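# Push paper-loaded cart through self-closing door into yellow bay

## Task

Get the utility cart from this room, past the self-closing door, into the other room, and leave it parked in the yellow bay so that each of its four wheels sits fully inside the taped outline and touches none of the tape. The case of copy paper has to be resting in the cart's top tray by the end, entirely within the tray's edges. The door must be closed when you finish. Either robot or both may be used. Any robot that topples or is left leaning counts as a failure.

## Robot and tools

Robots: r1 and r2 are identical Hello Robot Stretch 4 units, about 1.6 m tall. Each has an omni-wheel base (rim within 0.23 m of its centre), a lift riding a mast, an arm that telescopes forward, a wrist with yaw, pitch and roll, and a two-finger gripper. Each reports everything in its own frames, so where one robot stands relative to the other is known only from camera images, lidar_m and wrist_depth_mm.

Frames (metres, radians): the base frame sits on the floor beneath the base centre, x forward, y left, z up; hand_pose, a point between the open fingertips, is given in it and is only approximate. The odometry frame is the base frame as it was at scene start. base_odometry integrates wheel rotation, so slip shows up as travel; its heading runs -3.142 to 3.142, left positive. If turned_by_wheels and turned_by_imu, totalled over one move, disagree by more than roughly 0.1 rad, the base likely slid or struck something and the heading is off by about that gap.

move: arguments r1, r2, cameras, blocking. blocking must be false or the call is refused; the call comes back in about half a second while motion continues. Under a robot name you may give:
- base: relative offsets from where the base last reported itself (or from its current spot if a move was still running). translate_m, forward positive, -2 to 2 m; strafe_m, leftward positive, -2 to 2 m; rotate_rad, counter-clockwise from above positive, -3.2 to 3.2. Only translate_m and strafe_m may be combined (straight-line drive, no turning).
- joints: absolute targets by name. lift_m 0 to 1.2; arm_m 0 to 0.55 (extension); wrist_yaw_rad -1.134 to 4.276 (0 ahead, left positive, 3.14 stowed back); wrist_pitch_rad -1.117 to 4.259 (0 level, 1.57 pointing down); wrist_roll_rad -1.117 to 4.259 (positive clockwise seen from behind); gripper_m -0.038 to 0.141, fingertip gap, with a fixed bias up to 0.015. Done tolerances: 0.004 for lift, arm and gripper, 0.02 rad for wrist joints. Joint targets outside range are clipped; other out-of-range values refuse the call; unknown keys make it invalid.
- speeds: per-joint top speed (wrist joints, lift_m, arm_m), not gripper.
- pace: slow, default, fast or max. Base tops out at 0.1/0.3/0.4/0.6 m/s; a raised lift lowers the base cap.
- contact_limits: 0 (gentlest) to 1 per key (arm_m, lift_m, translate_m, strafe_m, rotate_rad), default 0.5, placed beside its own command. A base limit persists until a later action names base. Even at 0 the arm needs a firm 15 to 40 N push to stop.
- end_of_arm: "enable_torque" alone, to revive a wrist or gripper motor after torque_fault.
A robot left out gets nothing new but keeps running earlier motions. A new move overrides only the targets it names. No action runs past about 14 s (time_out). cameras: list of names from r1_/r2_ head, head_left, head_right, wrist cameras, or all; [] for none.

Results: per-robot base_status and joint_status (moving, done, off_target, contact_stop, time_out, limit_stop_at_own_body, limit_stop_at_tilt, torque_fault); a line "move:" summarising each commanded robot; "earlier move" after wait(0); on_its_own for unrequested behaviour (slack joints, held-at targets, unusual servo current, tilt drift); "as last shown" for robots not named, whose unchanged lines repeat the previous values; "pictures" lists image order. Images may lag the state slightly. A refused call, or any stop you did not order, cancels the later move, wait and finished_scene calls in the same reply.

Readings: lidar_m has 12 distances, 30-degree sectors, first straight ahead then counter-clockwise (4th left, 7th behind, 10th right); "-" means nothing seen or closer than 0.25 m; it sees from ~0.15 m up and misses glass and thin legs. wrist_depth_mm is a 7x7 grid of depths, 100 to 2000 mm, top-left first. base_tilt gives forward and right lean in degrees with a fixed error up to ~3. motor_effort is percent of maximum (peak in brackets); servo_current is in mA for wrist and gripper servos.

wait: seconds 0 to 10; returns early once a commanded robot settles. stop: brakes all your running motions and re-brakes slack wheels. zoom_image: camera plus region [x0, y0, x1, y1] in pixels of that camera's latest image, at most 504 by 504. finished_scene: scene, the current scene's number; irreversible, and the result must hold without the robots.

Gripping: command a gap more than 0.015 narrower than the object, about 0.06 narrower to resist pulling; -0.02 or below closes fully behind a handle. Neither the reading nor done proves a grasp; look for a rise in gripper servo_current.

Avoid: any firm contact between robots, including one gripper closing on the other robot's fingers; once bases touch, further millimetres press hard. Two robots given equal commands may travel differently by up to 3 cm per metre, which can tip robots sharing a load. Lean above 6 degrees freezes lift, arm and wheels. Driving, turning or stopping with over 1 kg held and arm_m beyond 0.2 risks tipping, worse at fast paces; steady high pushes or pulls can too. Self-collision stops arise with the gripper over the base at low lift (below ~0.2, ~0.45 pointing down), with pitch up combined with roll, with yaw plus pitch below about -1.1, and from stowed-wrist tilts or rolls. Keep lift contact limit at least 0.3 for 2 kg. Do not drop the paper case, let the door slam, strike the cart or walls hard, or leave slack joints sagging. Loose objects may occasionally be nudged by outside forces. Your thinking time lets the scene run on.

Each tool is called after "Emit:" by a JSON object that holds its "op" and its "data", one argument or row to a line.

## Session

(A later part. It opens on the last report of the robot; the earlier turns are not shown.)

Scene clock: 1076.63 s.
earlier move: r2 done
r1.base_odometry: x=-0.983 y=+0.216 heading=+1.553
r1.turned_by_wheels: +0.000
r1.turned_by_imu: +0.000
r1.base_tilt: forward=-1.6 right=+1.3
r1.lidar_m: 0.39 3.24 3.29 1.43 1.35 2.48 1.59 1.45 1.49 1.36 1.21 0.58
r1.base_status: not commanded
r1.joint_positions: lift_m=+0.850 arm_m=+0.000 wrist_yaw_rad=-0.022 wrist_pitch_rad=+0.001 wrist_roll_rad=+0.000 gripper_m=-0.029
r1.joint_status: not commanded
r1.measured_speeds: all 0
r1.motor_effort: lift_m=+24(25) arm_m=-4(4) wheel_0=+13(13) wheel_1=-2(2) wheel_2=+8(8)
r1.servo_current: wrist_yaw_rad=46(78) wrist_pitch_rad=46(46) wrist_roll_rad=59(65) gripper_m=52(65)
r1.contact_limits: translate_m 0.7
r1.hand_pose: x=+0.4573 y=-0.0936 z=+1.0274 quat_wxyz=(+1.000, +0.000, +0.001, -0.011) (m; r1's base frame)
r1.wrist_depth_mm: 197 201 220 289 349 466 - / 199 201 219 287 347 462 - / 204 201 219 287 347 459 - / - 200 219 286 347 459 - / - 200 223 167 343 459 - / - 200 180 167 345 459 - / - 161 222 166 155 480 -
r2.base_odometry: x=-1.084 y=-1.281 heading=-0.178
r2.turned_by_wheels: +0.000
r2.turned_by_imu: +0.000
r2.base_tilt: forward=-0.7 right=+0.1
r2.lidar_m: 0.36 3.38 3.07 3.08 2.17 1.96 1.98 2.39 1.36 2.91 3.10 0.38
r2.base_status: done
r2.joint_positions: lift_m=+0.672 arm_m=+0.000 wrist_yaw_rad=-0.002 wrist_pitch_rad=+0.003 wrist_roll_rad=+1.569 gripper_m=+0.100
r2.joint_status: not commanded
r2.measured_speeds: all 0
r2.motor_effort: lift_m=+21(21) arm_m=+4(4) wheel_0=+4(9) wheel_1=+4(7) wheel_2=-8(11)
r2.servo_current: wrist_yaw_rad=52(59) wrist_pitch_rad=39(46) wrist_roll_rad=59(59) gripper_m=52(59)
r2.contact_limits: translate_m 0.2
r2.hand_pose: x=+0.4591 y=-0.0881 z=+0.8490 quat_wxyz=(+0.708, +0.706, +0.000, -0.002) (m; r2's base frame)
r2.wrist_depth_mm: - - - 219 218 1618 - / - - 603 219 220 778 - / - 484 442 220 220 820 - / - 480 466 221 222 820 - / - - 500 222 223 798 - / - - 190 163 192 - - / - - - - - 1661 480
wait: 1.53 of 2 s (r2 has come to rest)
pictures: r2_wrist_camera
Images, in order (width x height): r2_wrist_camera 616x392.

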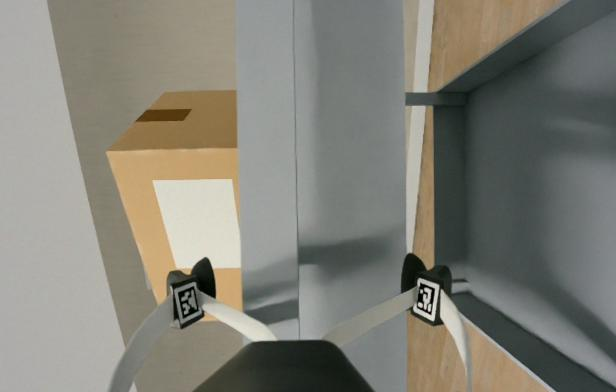

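Emit:
{"op": "move", "data": {
  "r2": {"base": {"translate_m": -0.04}, "pace": "slow", "contact_limits": {"translate_m": 0.3}},
  "blocking": false,
  "cameras": []
}}

Emit:
{"op": "wait", "data": {
  "seconds": 1,
  "cameras": []
}}

Emit:
{"op": "move", "data": {
  "r2": {"joints": {"lift_m": 0.688}},
  "blocking": false,
  "cameras": []
}}

Emit:
{"op": "wait", "data": {
  "seconds": 0.6,
  "cameras": []
}}

Emit:
{"op": "move", "data": {
  "r2": {"base": {"translate_m": 0.04}, "pace": "slow", "contact_limits": {"translate_m": 0.2}},
  "blocking": false,
  "cameras": []
}}

Emit:
{"op": "wait", "data": {
  "seconds": 1.5,
  "cameras": []
}}

Emit:
{"op": "move", "data": {
  "r2": {"joints": {"gripper_m": -0.03}},
  "blocking": false,
  "cameras": []
}}

Emit:
{"op": "wait", "data": {
  "seconds": 3,
  "cameras": ["r2_head_camera", "r2_wrist_camera"]
}}

Scene clock: 1093.77 s.
move: r2 moving
r1: as last shown
r1.turned_by_imu: -0.001
r1.base_tilt: forward=-1.6 right=+1.2
r1.lidar_m: 0.38 3.24 3.30 1.46 1.35 2.50 1.58 1.45 1.46 1.34 1.21 0.56
r1.motor_effort: lift_m=+24(24) arm_m=-4(4) wheel_0=+12(13) wheel_1=-2(2) wheel_2=+8(8)
r1.servo_current: wrist_yaw_rad=46(78) wrist_pitch_rad=46(46) wrist_roll_rad=46(59) gripper_m=59(59)
r1.contact_limits: translate_m 0.7
r1.wrist_depth_mm: 198 201 219 289 349 462 - / 200 202 219 287 347 462 - / 204 202 218 287 347 455 - / - 201 218 287 345 455 - / - 200 223 167 347 455 - / - 200 181 167 345 455 - / - 161 222 167 155 480 -
r2.base_odometry: x=-1.095 y=-1.279 heading=-0.178
r2.turned_by_wheels: +0.000
r2.turned_by_imu: +0.002
r2.base_tilt: forward=-0.7 right=+0.0
r2.lidar_m: 0.40 3.37 3.07 3.07 2.17 1.95 1.96 2.39 1.33 2.88 3.11 0.41
r2.base_status: translate_m moving
r2.joint_positions: lift_m=+0.672 arm_m=+0.000 wrist_yaw_rad=-0.002 wrist_pitch_rad=+0.003 wrist_roll_rad=+1.569 gripper_m=+0.100
r2.joint_status: not commanded
r2.measured_speeds: translate_m=-0.048 strafe_m=+0.000 rotate_rad=+0.003 lift_m=+0.000 arm_m=+0.000 wrist_yaw_rad=+0.000 wrist_pitch_rad=+0.000 wrist_roll_rad=+0.000
r2.motor_effort: lift_m=+21(21) arm_m=+4(4) wheel_0=-6(7) wheel_1=-5(7) wheel_2=+8(9)
r2.servo_current: wrist_yaw_rad=59(59) wrist_pitch_rad=39(46) wrist_roll_rad=52(59) gripper_m=46(65)
r2.contact_limits: translate_m 0.3
r2.hand_pose: x=+0.4591 y=-0.0881 z=+0.8490 quat_wxyz=(+0.708, +0.706, +0.000, -0.002) (m; r2's base frame)
r2.wrist_depth_mm: - - - 227 228 1661 - / - - 621 229 229 788 - / - 539 455 229 229 820 - / - 500 480 230 231 842 - / - - 521 232 233 831 - / - - 189 173 199 - - / - - - - - 1708 477
pictures: none
No camera images: "cameras" was empty.

Scene clock: 1094.77 s.
earlier move: r2 moving
r1.base_odometry: x=-0.983 y=+0.216 heading=+1.553
r1.turned_by_wheels: +0.000
r1.turned_by_imu: +0.000
r1.base_tilt: forward=-1.6 right=+1.2
r1.lidar_m: 0.38 3.23 3.29 1.43 1.31 2.50 1.60 1.45 1.49 1.35 1.23 0.59
r1.base_status: not commanded
r1.joint_positions: lift_m=+0.850 arm_m=+0.000 wrist_yaw_rad=-0.022 wrist_pitch_rad=+0.001 wrist_roll_rad=+0.000 gripper_m=-0.029
r1.joint_status: not commanded
r1.measured_speeds: all 0
r1.motor_effort: lift_m=+24(24) arm_m=-4(4) wheel_0=+13(13) wheel_1=-2(2) wheel_2=+8(8)
r1.servo_current: wrist_yaw_rad=46(78) wrist_pitch_rad=33(46) wrist_roll_rad=52(59) gripper_m=59(59)
r1.contact_limits: translate_m 0.7
r1.hand_pose: x=+0.4573 y=-0.0936 z=+1.0274 quat_wxyz=(+1.000, +0.000, +0.001, -0.011) (m; r1's base frame)
r1.wrist_depth_mm: 197 201 219 287 351 466 - / 200 201 219 289 349 455 - / 204 201 218 287 349 459 - / - 201 219 287 347 459 - / - 200 223 167 347 455 - / - 200 181 167 345 455 - / - 161 222 167 155 484 -
r2.base_odometry: x=-1.123 y=-1.274 heading=-0.178
r2.turned_by_wheels: +0.000
r2.turned_by_imu: +0.000
r2.base_tilt: forward=-0.6 right=+0.1
r2.lidar_m: 0.43 3.40 3.08 3.10 2.14 1.91 1.93 2.35 1.32 2.90 3.13 0.46
r2.base_status: translate_m moving
r2.joint_positions: lift_m=+0.672 arm_m=+0.000 wrist_yaw_rad=-0.002 wrist_pitch_rad=+0.003 wrist_roll_rad=+1.569 gripper_m=+0.100
r2.joint_status: not commanded
r2.measured_speeds: all 0
r2.motor_effort: lift_m=+21(21) arm_m=+4(4) wheel_0=-1(8) wheel_1=-4(7) wheel_2=+5(9)
r2.servo_current: wrist_yaw_rad=39(59) wrist_pitch_rad=39(46) wrist_roll_rad=39(59) gripper_m=39(65)
r2.contact_limits: translate_m 0.3
r2.hand_pose: x=+0.4591 y=-0.0881 z=+0.8490 quat_wxyz=(+0.708, +0.706, +0.000, -0.002) (m; r2's base frame)
r2.wrist_depth_mm: - - - 255 - 1661 - / - - - 256 257 809 - / - - 504 256 258 - - / - - 512 200 258 - - / - - 554 260 262 - - / - - 195 201 187 - - / - - - - - 1661 480
wait: 1.00 s; no rest
pictures: none
No camera images: "cameras" was empty.

Scene clock: 1095.27 s.
earlier move: r2 done
move: r2 moving
r1: as last shown
r1.base_tilt: forward=-1.6 right=+1.3
r1.lidar_m: 0.38 3.24 3.26 1.43 1.33 2.52 1.60 1.46 1.47 1.35 1.18 0.60
r1.motor_effort: lift_m=+24(24) arm_m=-4(4) wheel_0=+12(13) wheel_1=-2(2) wheel_2=+8(8)
r1.servo_current: wrist_yaw_rad=52(78) wrist_pitch_rad=46(46) wrist_roll_rad=52(65) gripper_m=52(59)
r1.contact_limits: translate_m 0.7
r1.wrist_depth_mm: 197 201 220 287 349 466 - / 200 201 219 287 347 462 - / 202 201 219 287 345 459 - / - 201 220 286 347 455 - / - 200 224 167 345 455 - / - 200 181 168 345 462 - / - 160 221 166 155 484 -
r2.base_odometry: x=-1.123 y=-1.274 heading=-0.178
r2.turned_by_wheels: +0.000
r2.turned_by_imu: +0.000
r2.base_tilt: forward=-0.7 right=+0.1
r2.lidar_m: 0.43 3.43 3.07 3.09 2.12 1.91 1.93 2.35 1.34 2.89 3.16 0.47
r2.base_status: done
r2.joint_positions: lift_m=+0.688 arm_m=+0.000 wrist_yaw_rad=-0.002 wrist_pitch_rad=+0.003 wrist_roll_rad=+1.569 gripper_m=+0.100
r2.joint_status: lift_m moving
r2.measured_speeds: all 0
r2.motor_effort: lift_m=+19(25) arm_m=+4(4) wheel_0=-4(4) wheel_1=-3(4) wheel_2=+6(6)
r2.servo_current: wrist_yaw_rad=59(59) wrist_pitch_rad=39(46) wrist_roll_rad=46(52) gripper_m=46(52)
r2.contact_limits: translate_m 0.3
r2.hand_pose: x=+0.4591 y=-0.0881 z=+0.8650 quat_wxyz=(+0.708, +0.706, +0.000, -0.002) (m; r2's base frame)
r2.wrist_depth_mm: - - - 254 255 1708 530 / - - - 255 257 820 - / - - 504 257 258 866 - / - - 512 200 258 854 - / - - 554 200 260 854 - / - - 195 202 193 - - / - - - - 264 1756 512
pictures: none
No camera images: "cameras" was empty.

Scene clock: 1095.50 s.
earlier move: r2 done
r1.base_odometry: x=-0.983 y=+0.216 heading=+1.553
r1.turned_by_wheels: +0.000
r1.turned_by_imu: +0.000
r1.base_tilt: forward=-1.6 right=+1.2
r1.lidar_m: 0.39 3.19 3.28 1.43 1.32 2.47 1.59 1.45 1.49 1.35 1.23 0.58
r1.base_status: not commanded
r1.joint_positions: lift_m=+0.850 arm_m=+0.000 wrist_yaw_rad=-0.022 wrist_pitch_rad=+0.001 wrist_roll_rad=+0.000 gripper_m=-0.029
r1.joint_status: not commanded
r1.measured_speeds: all 0
r1.motor_effort: lift_m=+24(24) arm_m=-4(4) wheel_0=+12(13) wheel_1=-2(2) wheel_2=+8(8)
r1.servo_current: wrist_yaw_rad=52(78) wrist_pitch_rad=39(46) wrist_roll_rad=52(65) gripper_m=59(59)
r1.contact_limits: translate_m 0.7
r1.hand_pose: x=+0.4573 y=-0.0936 z=+1.0274 quat_wxyz=(+1.000, +0.000, +0.001, -0.011) (m; r1's base frame)
r1.wrist_depth_mm: 198 201 219 289 351 462 - / 200 202 219 290 347 462 - / 204 201 218 287 347 459 - / - 202 219 287 347 459 - / - 201 222 167 345 462 - / - 200 181 167 347 459 - / - 161 222 167 155 480 -
r2.base_odometry: x=-1.123 y=-1.274 heading=-0.178
r2.turned_by_wheels: +0.000
r2.turned_by_imu: +0.000
r2.base_tilt: forward=-0.7 right=+0.1
r2.lidar_m: 0.41 3.42 3.08 3.12 2.14 1.91 1.91 2.35 1.36 2.90 3.13 0.46
r2.base_status: done
r2.joint_positions: lift_m=+0.688 arm_m=+0.000 wrist_yaw_rad=-0.002 wrist_pitch_rad=+0.003 wrist_roll_rad=+1.569 gripper_m=+0.100
r2.joint_status: all done
r2.measured_speeds: all 0
r2.motor_effort: lift_m=+21(25) arm_m=+4(4) wheel_0=-4(4) wheel_1=-4(4) wheel_2=+6(6)
r2.servo_current: wrist_yaw_rad=46(59) wrist_pitch_rad=46(46) wrist_roll_rad=46(52) gripper_m=52(52)
r2.contact_limits: translate_m 0.3
r2.hand_pose: x=+0.4591 y=-0.0881 z=+0.8650 quat_wxyz=(+0.708, +0.706, +0.000, -0.002) (m; r2's base frame)
r2.wrist_depth_mm: - - - 254 255 1708 530 / - - - 256 256 831 - / - - 508 257 258 842 - / - - 508 199 259 854 - / - - 554 200 260 854 - / - - 195 201 195 - - / - - - - 264 1756 512
wait: 0.23 of 0.6 s (r2 has come to rest)
pictures: none
No camera images: "cameras" was empty.

Scene clock: 1096.00 s.
move: r2 moving
r1: as last shown
r1.base_tilt: forward=-1.6 right=+1.3
r1.lidar_m: 0.36 3.22 3.28 1.41 1.33 2.51 1.60 1.45 1.48 1.35 1.21 0.59
r1.motor_effort: lift_m=+24(24) arm_m=-3(4) wheel_0=+12(13) wheel_1=-2(2) wheel_2=+8(8)
r1.servo_current: wrist_yaw_rad=65(72) wrist_pitch_rad=39(46) wrist_roll_rad=59(59) gripper_m=46(59)
r1.contact_limits: translate_m 0.7
r1.wrist_depth_mm: 197 202 219 289 349 466 - / 200 202 219 287 347 466 - / 203 202 220 287 347 459 - / - 200 219 287 345 455 - / - 200 223 167 345 455 - / - 200 181 167 345 459 - / - 161 221 167 155 480 -
r2.base_odometry: x=-1.111 y=-1.276 heading=-0.178
r2.turned_by_wheels: +0.000
r2.turned_by_imu: +0.000
r2.base_tilt: forward=-0.6 right=+0.1
r2.lidar_m: 0.41 3.40 3.08 3.10 2.16 1.92 1.93 2.37 1.35 2.92 3.14 0.44
r2.base_status: translate_m moving
r2.joint_positions: lift_m=+0.688 arm_m=+0.000 wrist_yaw_rad=-0.002 wrist_pitch_rad=+0.003 wrist_roll_rad=+1.569 gripper_m=+0.100
r2.joint_status: not commanded
r2.measured_speeds: translate_m=+0.049 strafe_m=+0.000 rotate_rad=+0.002 lift_m=+0.000 arm_m=+0.000 wrist_yaw_rad=+0.000 wrist_pitch_rad=+0.000 wrist_roll_rad=+0.000
r2.motor_effort: lift_m=+21(21) arm_m=+4(4) wheel_0=+6(9) wheel_1=+6(7) wheel_2=-8(11)
r2.servo_current: wrist_yaw_rad=26(52) wrist_pitch_rad=39(46) wrist_roll_rad=46(52) gripper_m=59(59)
r2.contact_limits: translate_m 0.2
r2.hand_pose: x=+0.4591 y=-0.0881 z=+0.8650 quat_wxyz=(+0.708, +0.706, +0.000, -0.002) (m; r2's base frame)
r2.wrist_depth_mm: - - - 245 244 1708 530 / - - - 186 246 768 - / - - 488 187 247 842 - / - - 500 188 248 842 - / - - 544 189 249 854 - / - - 195 189 193 - - / - - - - 252 1708 508
pictures: none
No camera images: "cameras" was empty.

Scene clock: 1097.07 s.
earlier move: r2 done
r1.base_odometry: x=-0.983 y=+0.216 heading=+1.553
r1.turned_by_wheels: +0.000
r1.turned_by_imu: +0.000
r1.base_tilt: forward=-1.6 right=+1.2
r1.lidar_m: 0.39 3.21 3.31 1.44 1.33 2.50 1.59 1.46 1.47 1.35 1.22 0.59
r1.base_status: not commanded
r1.joint_positions: lift_m=+0.850 arm_m=+0.000 wrist_yaw_rad=-0.022 wrist_pitch_rad=+0.001 wrist_roll_rad=+0.000 gripper_m=-0.029
r1.joint_status: not commanded
r1.measured_speeds: all 0
r1.motor_effort: lift_m=+24(24) arm_m=-3(4) wheel_0=+12(13) wheel_1=-2(2) wheel_2=+8(8)
r1.servo_current: wrist_yaw_rad=65(72) wrist_pitch_rad=39(46) wrist_roll_rad=52(65) gripper_m=52(59)
r1.contact_limits: translate_m 0.7
r1.hand_pose: x=+0.4573 y=-0.0936 z=+1.0274 quat_wxyz=(+1.000, +0.000, +0.001, -0.011) (m; r1's base frame)
r1.wrist_depth_mm: 196 201 219 289 349 462 - / 198 201 218 286 347 466 - / 203 201 219 286 345 459 - / - 201 219 286 345 459 - / - 200 223 167 343 459 - / - 200 181 167 345 455 - / - 161 223 167 156 480 -
r2.base_odometry: x=-1.084 y=-1.281 heading=-0.178
r2.turned_by_wheels: +0.000
r2.turned_by_imu: +0.000
r2.base_tilt: forward=-0.7 right=+0.1
r2.lidar_m: 0.41 3.40 3.05 3.08 2.18 1.96 1.96 2.44 1.36 2.91 3.14 0.43
r2.base_status: done
r2.joint_positions: lift_m=+0.688 arm_m=+0.000 wrist_yaw_rad=-0.002 wrist_pitch_rad=+0.003 wrist_roll_rad=+1.569 gripper_m=+0.100
r2.joint_status: not commanded
r2.measured_speeds: all 0
r2.motor_effort: lift_m=+21(21) arm_m=+4(4) wheel_0=+4(9) wheel_1=+4(8) wheel_2=-8(14)
r2.servo_current: wrist_yaw_rad=46(59) wrist_pitch_rad=39(46) wrist_roll_rad=39(59) gripper_m=46(59)
r2.contact_limits: translate_m 0.2
r2.hand_pose: x=+0.4591 y=-0.0881 z=+0.8651 quat_wxyz=(+0.708, +0.706, +0.000, -0.002) (m; r2's base frame)
r2.wrist_depth_mm: - - - 177 236 1661 - / - - - 178 237 759 - / - - 473 181 240 - - / - - 496 182 241 - - / - - 544 183 243 - - / - - 195 184 195 - - / - - - - 248 1708 500
wait: 1.07 of 1.5 s (r2 has come to rest)
pictures: none
No camera images: "cameras" was empty.

Scene clock: 1097.57 s.
move: r2 moving
r1: as last shown
r1.lidar_m: 0.38 3.22 3.30 1.43 1.36 2.49 1.58 1.46 1.50 1.34 1.21 0.59
r1.servo_current: wrist_yaw_rad=65(72) wrist_pitch_rad=46(46) wrist_roll_rad=33(59) gripper_m=52(59)
r1.contact_limits: translate_m 0.7
r1.wrist_depth_mm: 198 200 219 290 349 466 - / 200 202 220 289 345 462 - / 204 201 219 286 347 459 - / - 200 218 286 347 462 - / - 200 223 167 345 455 - / - 200 181 167 345 455 - / - 160 223 167 155 480 -
r2.base_odometry: x=-1.084 y=-1.281 heading=-0.178
r2.turned_by_wheels: +0.000
r2.turned_by_imu: +0.000
r2.base_tilt: forward=-0.7 right=+0.1
r2.lidar_m: 0.40 3.42 3.07 3.09 2.19 1.96 1.97 2.42 1.34 2.91 3.11 0.43
r2.base_status: not commanded
r2.joint_positions: lift_m=+0.688 arm_m=+0.000 wrist_yaw_rad=-0.002 wrist_pitch_rad=+0.003 wrist_roll_rad=+1.569 gripper_m=+0.083
r2.joint_status: gripper_m moving
r2.measured_speeds: all 0
r2.motor_effort: lift_m=+21(21) arm_m=+4(4) wheel_0=+4(4) wheel_1=+4(4) wheel_2=-8(8)
r2.servo_current: wrist_yaw_rad=46(59) wrist_pitch_rad=39(59) wrist_roll_rad=39(52) gripper_m=150(150)
r2.contact_limits: translate_m 0.2
r2.hand_pose: x=+0.4591 y=-0.0881 z=+0.8651 quat_wxyz=(+0.708, +0.706, +0.000, -0.002) (m; r2's base frame)
r2.wrist_depth_mm: - - - 177 237 1708 - / - - - 178 239 768 - / - - 473 181 240 842 - / - - 496 181 243 854 - / - - 544 183 243 842 - / - - 195 184 193 - - / - - - - - 1618 504
pictures: none
No camera images: "cameras" was empty.

Scene clock: 1099.07 s.
earlier move: r2 done
r1.base_odometry: x=-0.983 y=+0.216 heading=+1.553
r1.turned_by_wheels: +0.000
r1.turned_by_imu: +0.000
r1.base_tilt: forward=-1.6 right=+1.2
r1.lidar_m: 0.36 3.20 3.31 1.45 1.35 2.49 1.61 1.45 1.49 1.33 1.22 0.57
r1.base_status: not commanded
r1.joint_positions: lift_m=+0.850 arm_m=+0.000 wrist_yaw_rad=-0.022 wrist_pitch_rad=+0.001 wrist_roll_rad=+0.000 gripper_m=-0.029
r1.joint_status: not commanded
r1.measured_speeds: all 0
r1.motor_effort: lift_m=+24(24) arm_m=-4(4) wheel_0=+12(13) wheel_1=-2(2) wheel_2=+8(8)
r1.servo_current: wrist_yaw_rad=52(78) wrist_pitch_rad=39(46) wrist_roll_rad=33(65) gripper_m=52(59)
r1.contact_limits: translate_m 0.7
r1.hand_pose: x=+0.4573 y=-0.0936 z=+1.0274 quat_wxyz=(+1.000, +0.000, +0.001, -0.011) (m; r1's base frame)
r1.wrist_depth_mm: 198 201 219 287 351 466 - / 199 201 219 287 349 466 - / 203 201 219 287 349 459 - / - 200 218 287 345 455 - / - 200 224 167 345 455 - / - 200 181 167 345 462 - / - 161 221 167 156 480 -
r2.base_odometry: x=-1.084 y=-1.281 heading=-0.178
r2.turned_by_wheels: +0.000
r2.turned_by_imu: +0.000
r2.base_tilt: forward=-0.7 right=+0.0
r2.lidar_m: 0.39 3.40 3.03 3.08 2.19 1.95 1.97 2.39 1.38 2.91 3.12 0.43
r2.base_status: not commanded
r2.joint_positions: lift_m=+0.688 arm_m=+0.000 wrist_yaw_rad=-0.001 wrist_pitch_rad=+0.005 wrist_roll_rad=+1.569 gripper_m=-0.028
r2.joint_status: all done
r2.measured_speeds: all 0
r2.motor_effort: lift_m=+21(21) arm_m=+4(4) wheel_0=+2(4) wheel_1=+2(4) wheel_2=-3(8)
r2.servo_current: wrist_yaw_rad=39(65) wrist_pitch_rad=39(59) wrist_roll_rad=52(59) gripper_m=137(306)
r2.contact_limits: translate_m 0.2
r2.hand_pose: x=+0.4592 y=-0.0877 z=+0.8646 quat_wxyz=(+0.708, +0.706, +0.001, -0.002) (m; r2's base frame)
r2.wrist_depth_mm: - - - 165 225 1661 - / - - 621 167 226 768 - / - - 459 168 228 820 - / - - 484 170 230 831 - / - - 539 172 232 - - / - - 185 173 180 - - / - - - - 236 1499 492
wait: 1.50 of 3 s (r2 has come to rest)
pictures: r2_head_camera, r2_wrist_camera
Images, in order (width x height): r2_head_camera 420x560, r2_wrist_camera 616x392.

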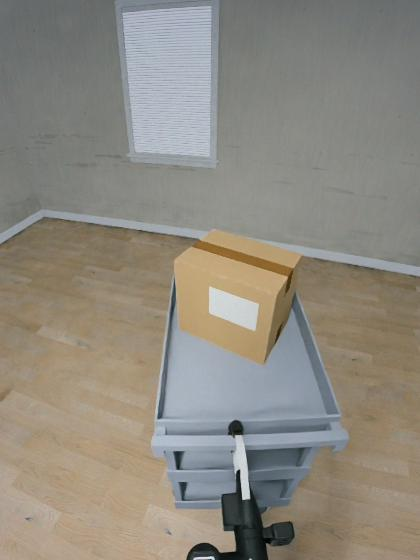

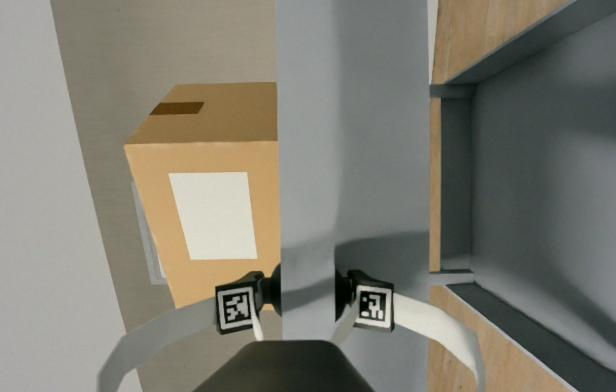

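Emit:
{"op": "move", "data": {
  "r2": {"base": {"translate_m": 0.53}, "pace": "slow"},
  "blocking": false,
  "cameras": []
}}

Emit:
{"op": "wait", "data": {
  "seconds": 7,
  "cameras": ["r2_head_camera"]
}}

Scene clock: 1105.93 s.
move: r2 moving
r1: as last shown
r1.lidar_m: 0.36 3.21 3.29 1.43 1.35 2.46 1.60 1.45 1.48 1.34 1.22 0.58
r1.motor_effort: lift_m=+24(24) arm_m=-4(4) wheel_0=+13(13) wheel_1=-2(2) wheel_2=+8(8)
r1.servo_current: wrist_yaw_rad=59(78) wrist_pitch_rad=46(46) wrist_roll_rad=46(59) gripper_m=46(59)
r1.contact_limits: translate_m 0.7
r1.wrist_depth_mm: 197 200 219 289 349 469 - / 200 200 220 287 343 466 - / 204 200 219 287 345 455 - / - 201 219 287 345 459 - / - 201 223 167 347 459 - / - 200 181 167 345 462 - / - 160 221 167 155 484 -
r2.base_odometry: x=-1.071 y=-1.283 heading=-0.178
r2.turned_by_wheels: +0.000
r2.turned_by_imu: +0.001
r2.base_tilt: forward=-0.7 right=+0.1
r2.lidar_m: 0.39 3.40 3.05 3.09 2.19 1.97 1.98 1.55 1.37 2.90 3.09 0.42
r2.base_status: translate_m moving
r2.joint_positions: lift_m=+0.688 arm_m=+0.000 wrist_yaw_rad=-0.001 wrist_pitch_rad=+0.004 wrist_roll_rad=+1.569 gripper_m=-0.029
r2.joint_status: not commanded
r2.measured_speeds: translate_m=+0.049 strafe_m=+0.000 rotate_rad=+0.002 lift_m=+0.000 arm_m=+0.000 wrist_yaw_rad=+0.000 wrist_pitch_rad=-0.027 wrist_roll_rad=+0.000
r2.motor_effort: lift_m=+21(21) arm_m=+4(4) wheel_0=+7(10) wheel_1=+8(8) wheel_2=-9(11)
r2.servo_current: wrist_yaw_rad=52(52) wrist_pitch_rad=52(52) wrist_roll_rad=46(59) gripper_m=111(137)
r2.hand_pose: x=+0.4592 y=-0.0877 z=+0.8649 quat_wxyz=(+0.708, +0.706, +0.001, -0.002) (m; r2's base frame)
r2.wrist_depth_mm: - - - 160 218 1618 525 / - - - 160 219 778 - / - - 452 162 221 820 - / - - 480 163 223 820 - / - - 535 165 224 831 - / - - 184 165 179 - - / - - - - 228 1661 500
pictures: none
No camera images: "cameras" was empty.

Scene clock: 1112.00 s.
earlier move: r2 done
r1.base_odometry: x=-0.983 y=+0.216 heading=+1.553
r1.turned_by_wheels: +0.000
r1.turned_by_imu: +0.000
r1.base_tilt: forward=-1.6 right=+1.2
r1.lidar_m: 0.37 3.21 2.20 1.72 4.54 2.51 1.59 1.44 1.46 1.33 1.21 0.58
r1.base_status: not commanded
r1.joint_positions: lift_m=+0.850 arm_m=+0.000 wrist_yaw_rad=-0.022 wrist_pitch_rad=+0.001 wrist_roll_rad=+0.000 gripper_m=-0.029
r1.joint_status: not commanded
r1.measured_speeds: all 0
r1.motor_effort: lift_m=+24(24) arm_m=-4(4) wheel_0=+12(13) wheel_1=-2(2) wheel_2=+8(8)
r1.servo_current: wrist_yaw_rad=59(85) wrist_pitch_rad=39(52) wrist_roll_rad=46(65) gripper_m=59(65)
r1.contact_limits: translate_m 0.7
r1.hand_pose: x=+0.4573 y=-0.0936 z=+1.0274 quat_wxyz=(+1.000, +0.000, +0.001, -0.011) (m; r1's base frame)
r1.wrist_depth_mm: 198 200 219 289 349 466 - / 200 200 220 289 349 462 - / 204 201 219 286 349 462 - / - 200 219 286 345 459 - / - 200 223 167 345 462 - / - 200 181 167 342 455 - / - 161 222 167 155 480 -
r2.base_odometry: x=-0.562 y=-1.375 heading=-0.178
r2.turned_by_wheels: -0.001
r2.turned_by_imu: -0.001
r2.base_tilt: forward=-0.7 right=+0.0
r2.lidar_m: 0.45 2.84 2.90 2.90 2.73 2.45 2.48 1.72 1.91 2.97 0.36 0.36
r2.base_status: done
r2.joint_positions: lift_m=+0.688 arm_m=+0.000 wrist_yaw_rad=-0.003 wrist_pitch_rad=+0.003 wrist_roll_rad=+1.569 gripper_m=-0.029
r2.joint_status: not commanded
r2.measured_speeds: all 0
r2.motor_effort: lift_m=+21(21) arm_m=+4(4) wheel_0=+3(11) wheel_1=+4(10) wheel_2=-9(15)
r2.servo_current: wrist_yaw_rad=52(65) wrist_pitch_rad=46(52) wrist_roll_rad=46(65) gripper_m=98(137)
r2.hand_pose: x=+0.4590 y=-0.0884 z=+0.8651 quat_wxyz=(+0.708, +0.706, +0.000, -0.002) (m; r2's base frame)
r2.wrist_depth_mm: - 362 359 - - - - / - 430 436 - 158 - - / - - 554 109 177 - - / - - - 119 193 554 - / - - - 134 216 1618 488 / - - 185 156 180 1618 1182 / - - - - 281 319 332
wait: 6.07 of 7 s (r2 has come to rest)
pictures: r2_head_camera
Images, in order (width x height): r2_head_camera 420x560.

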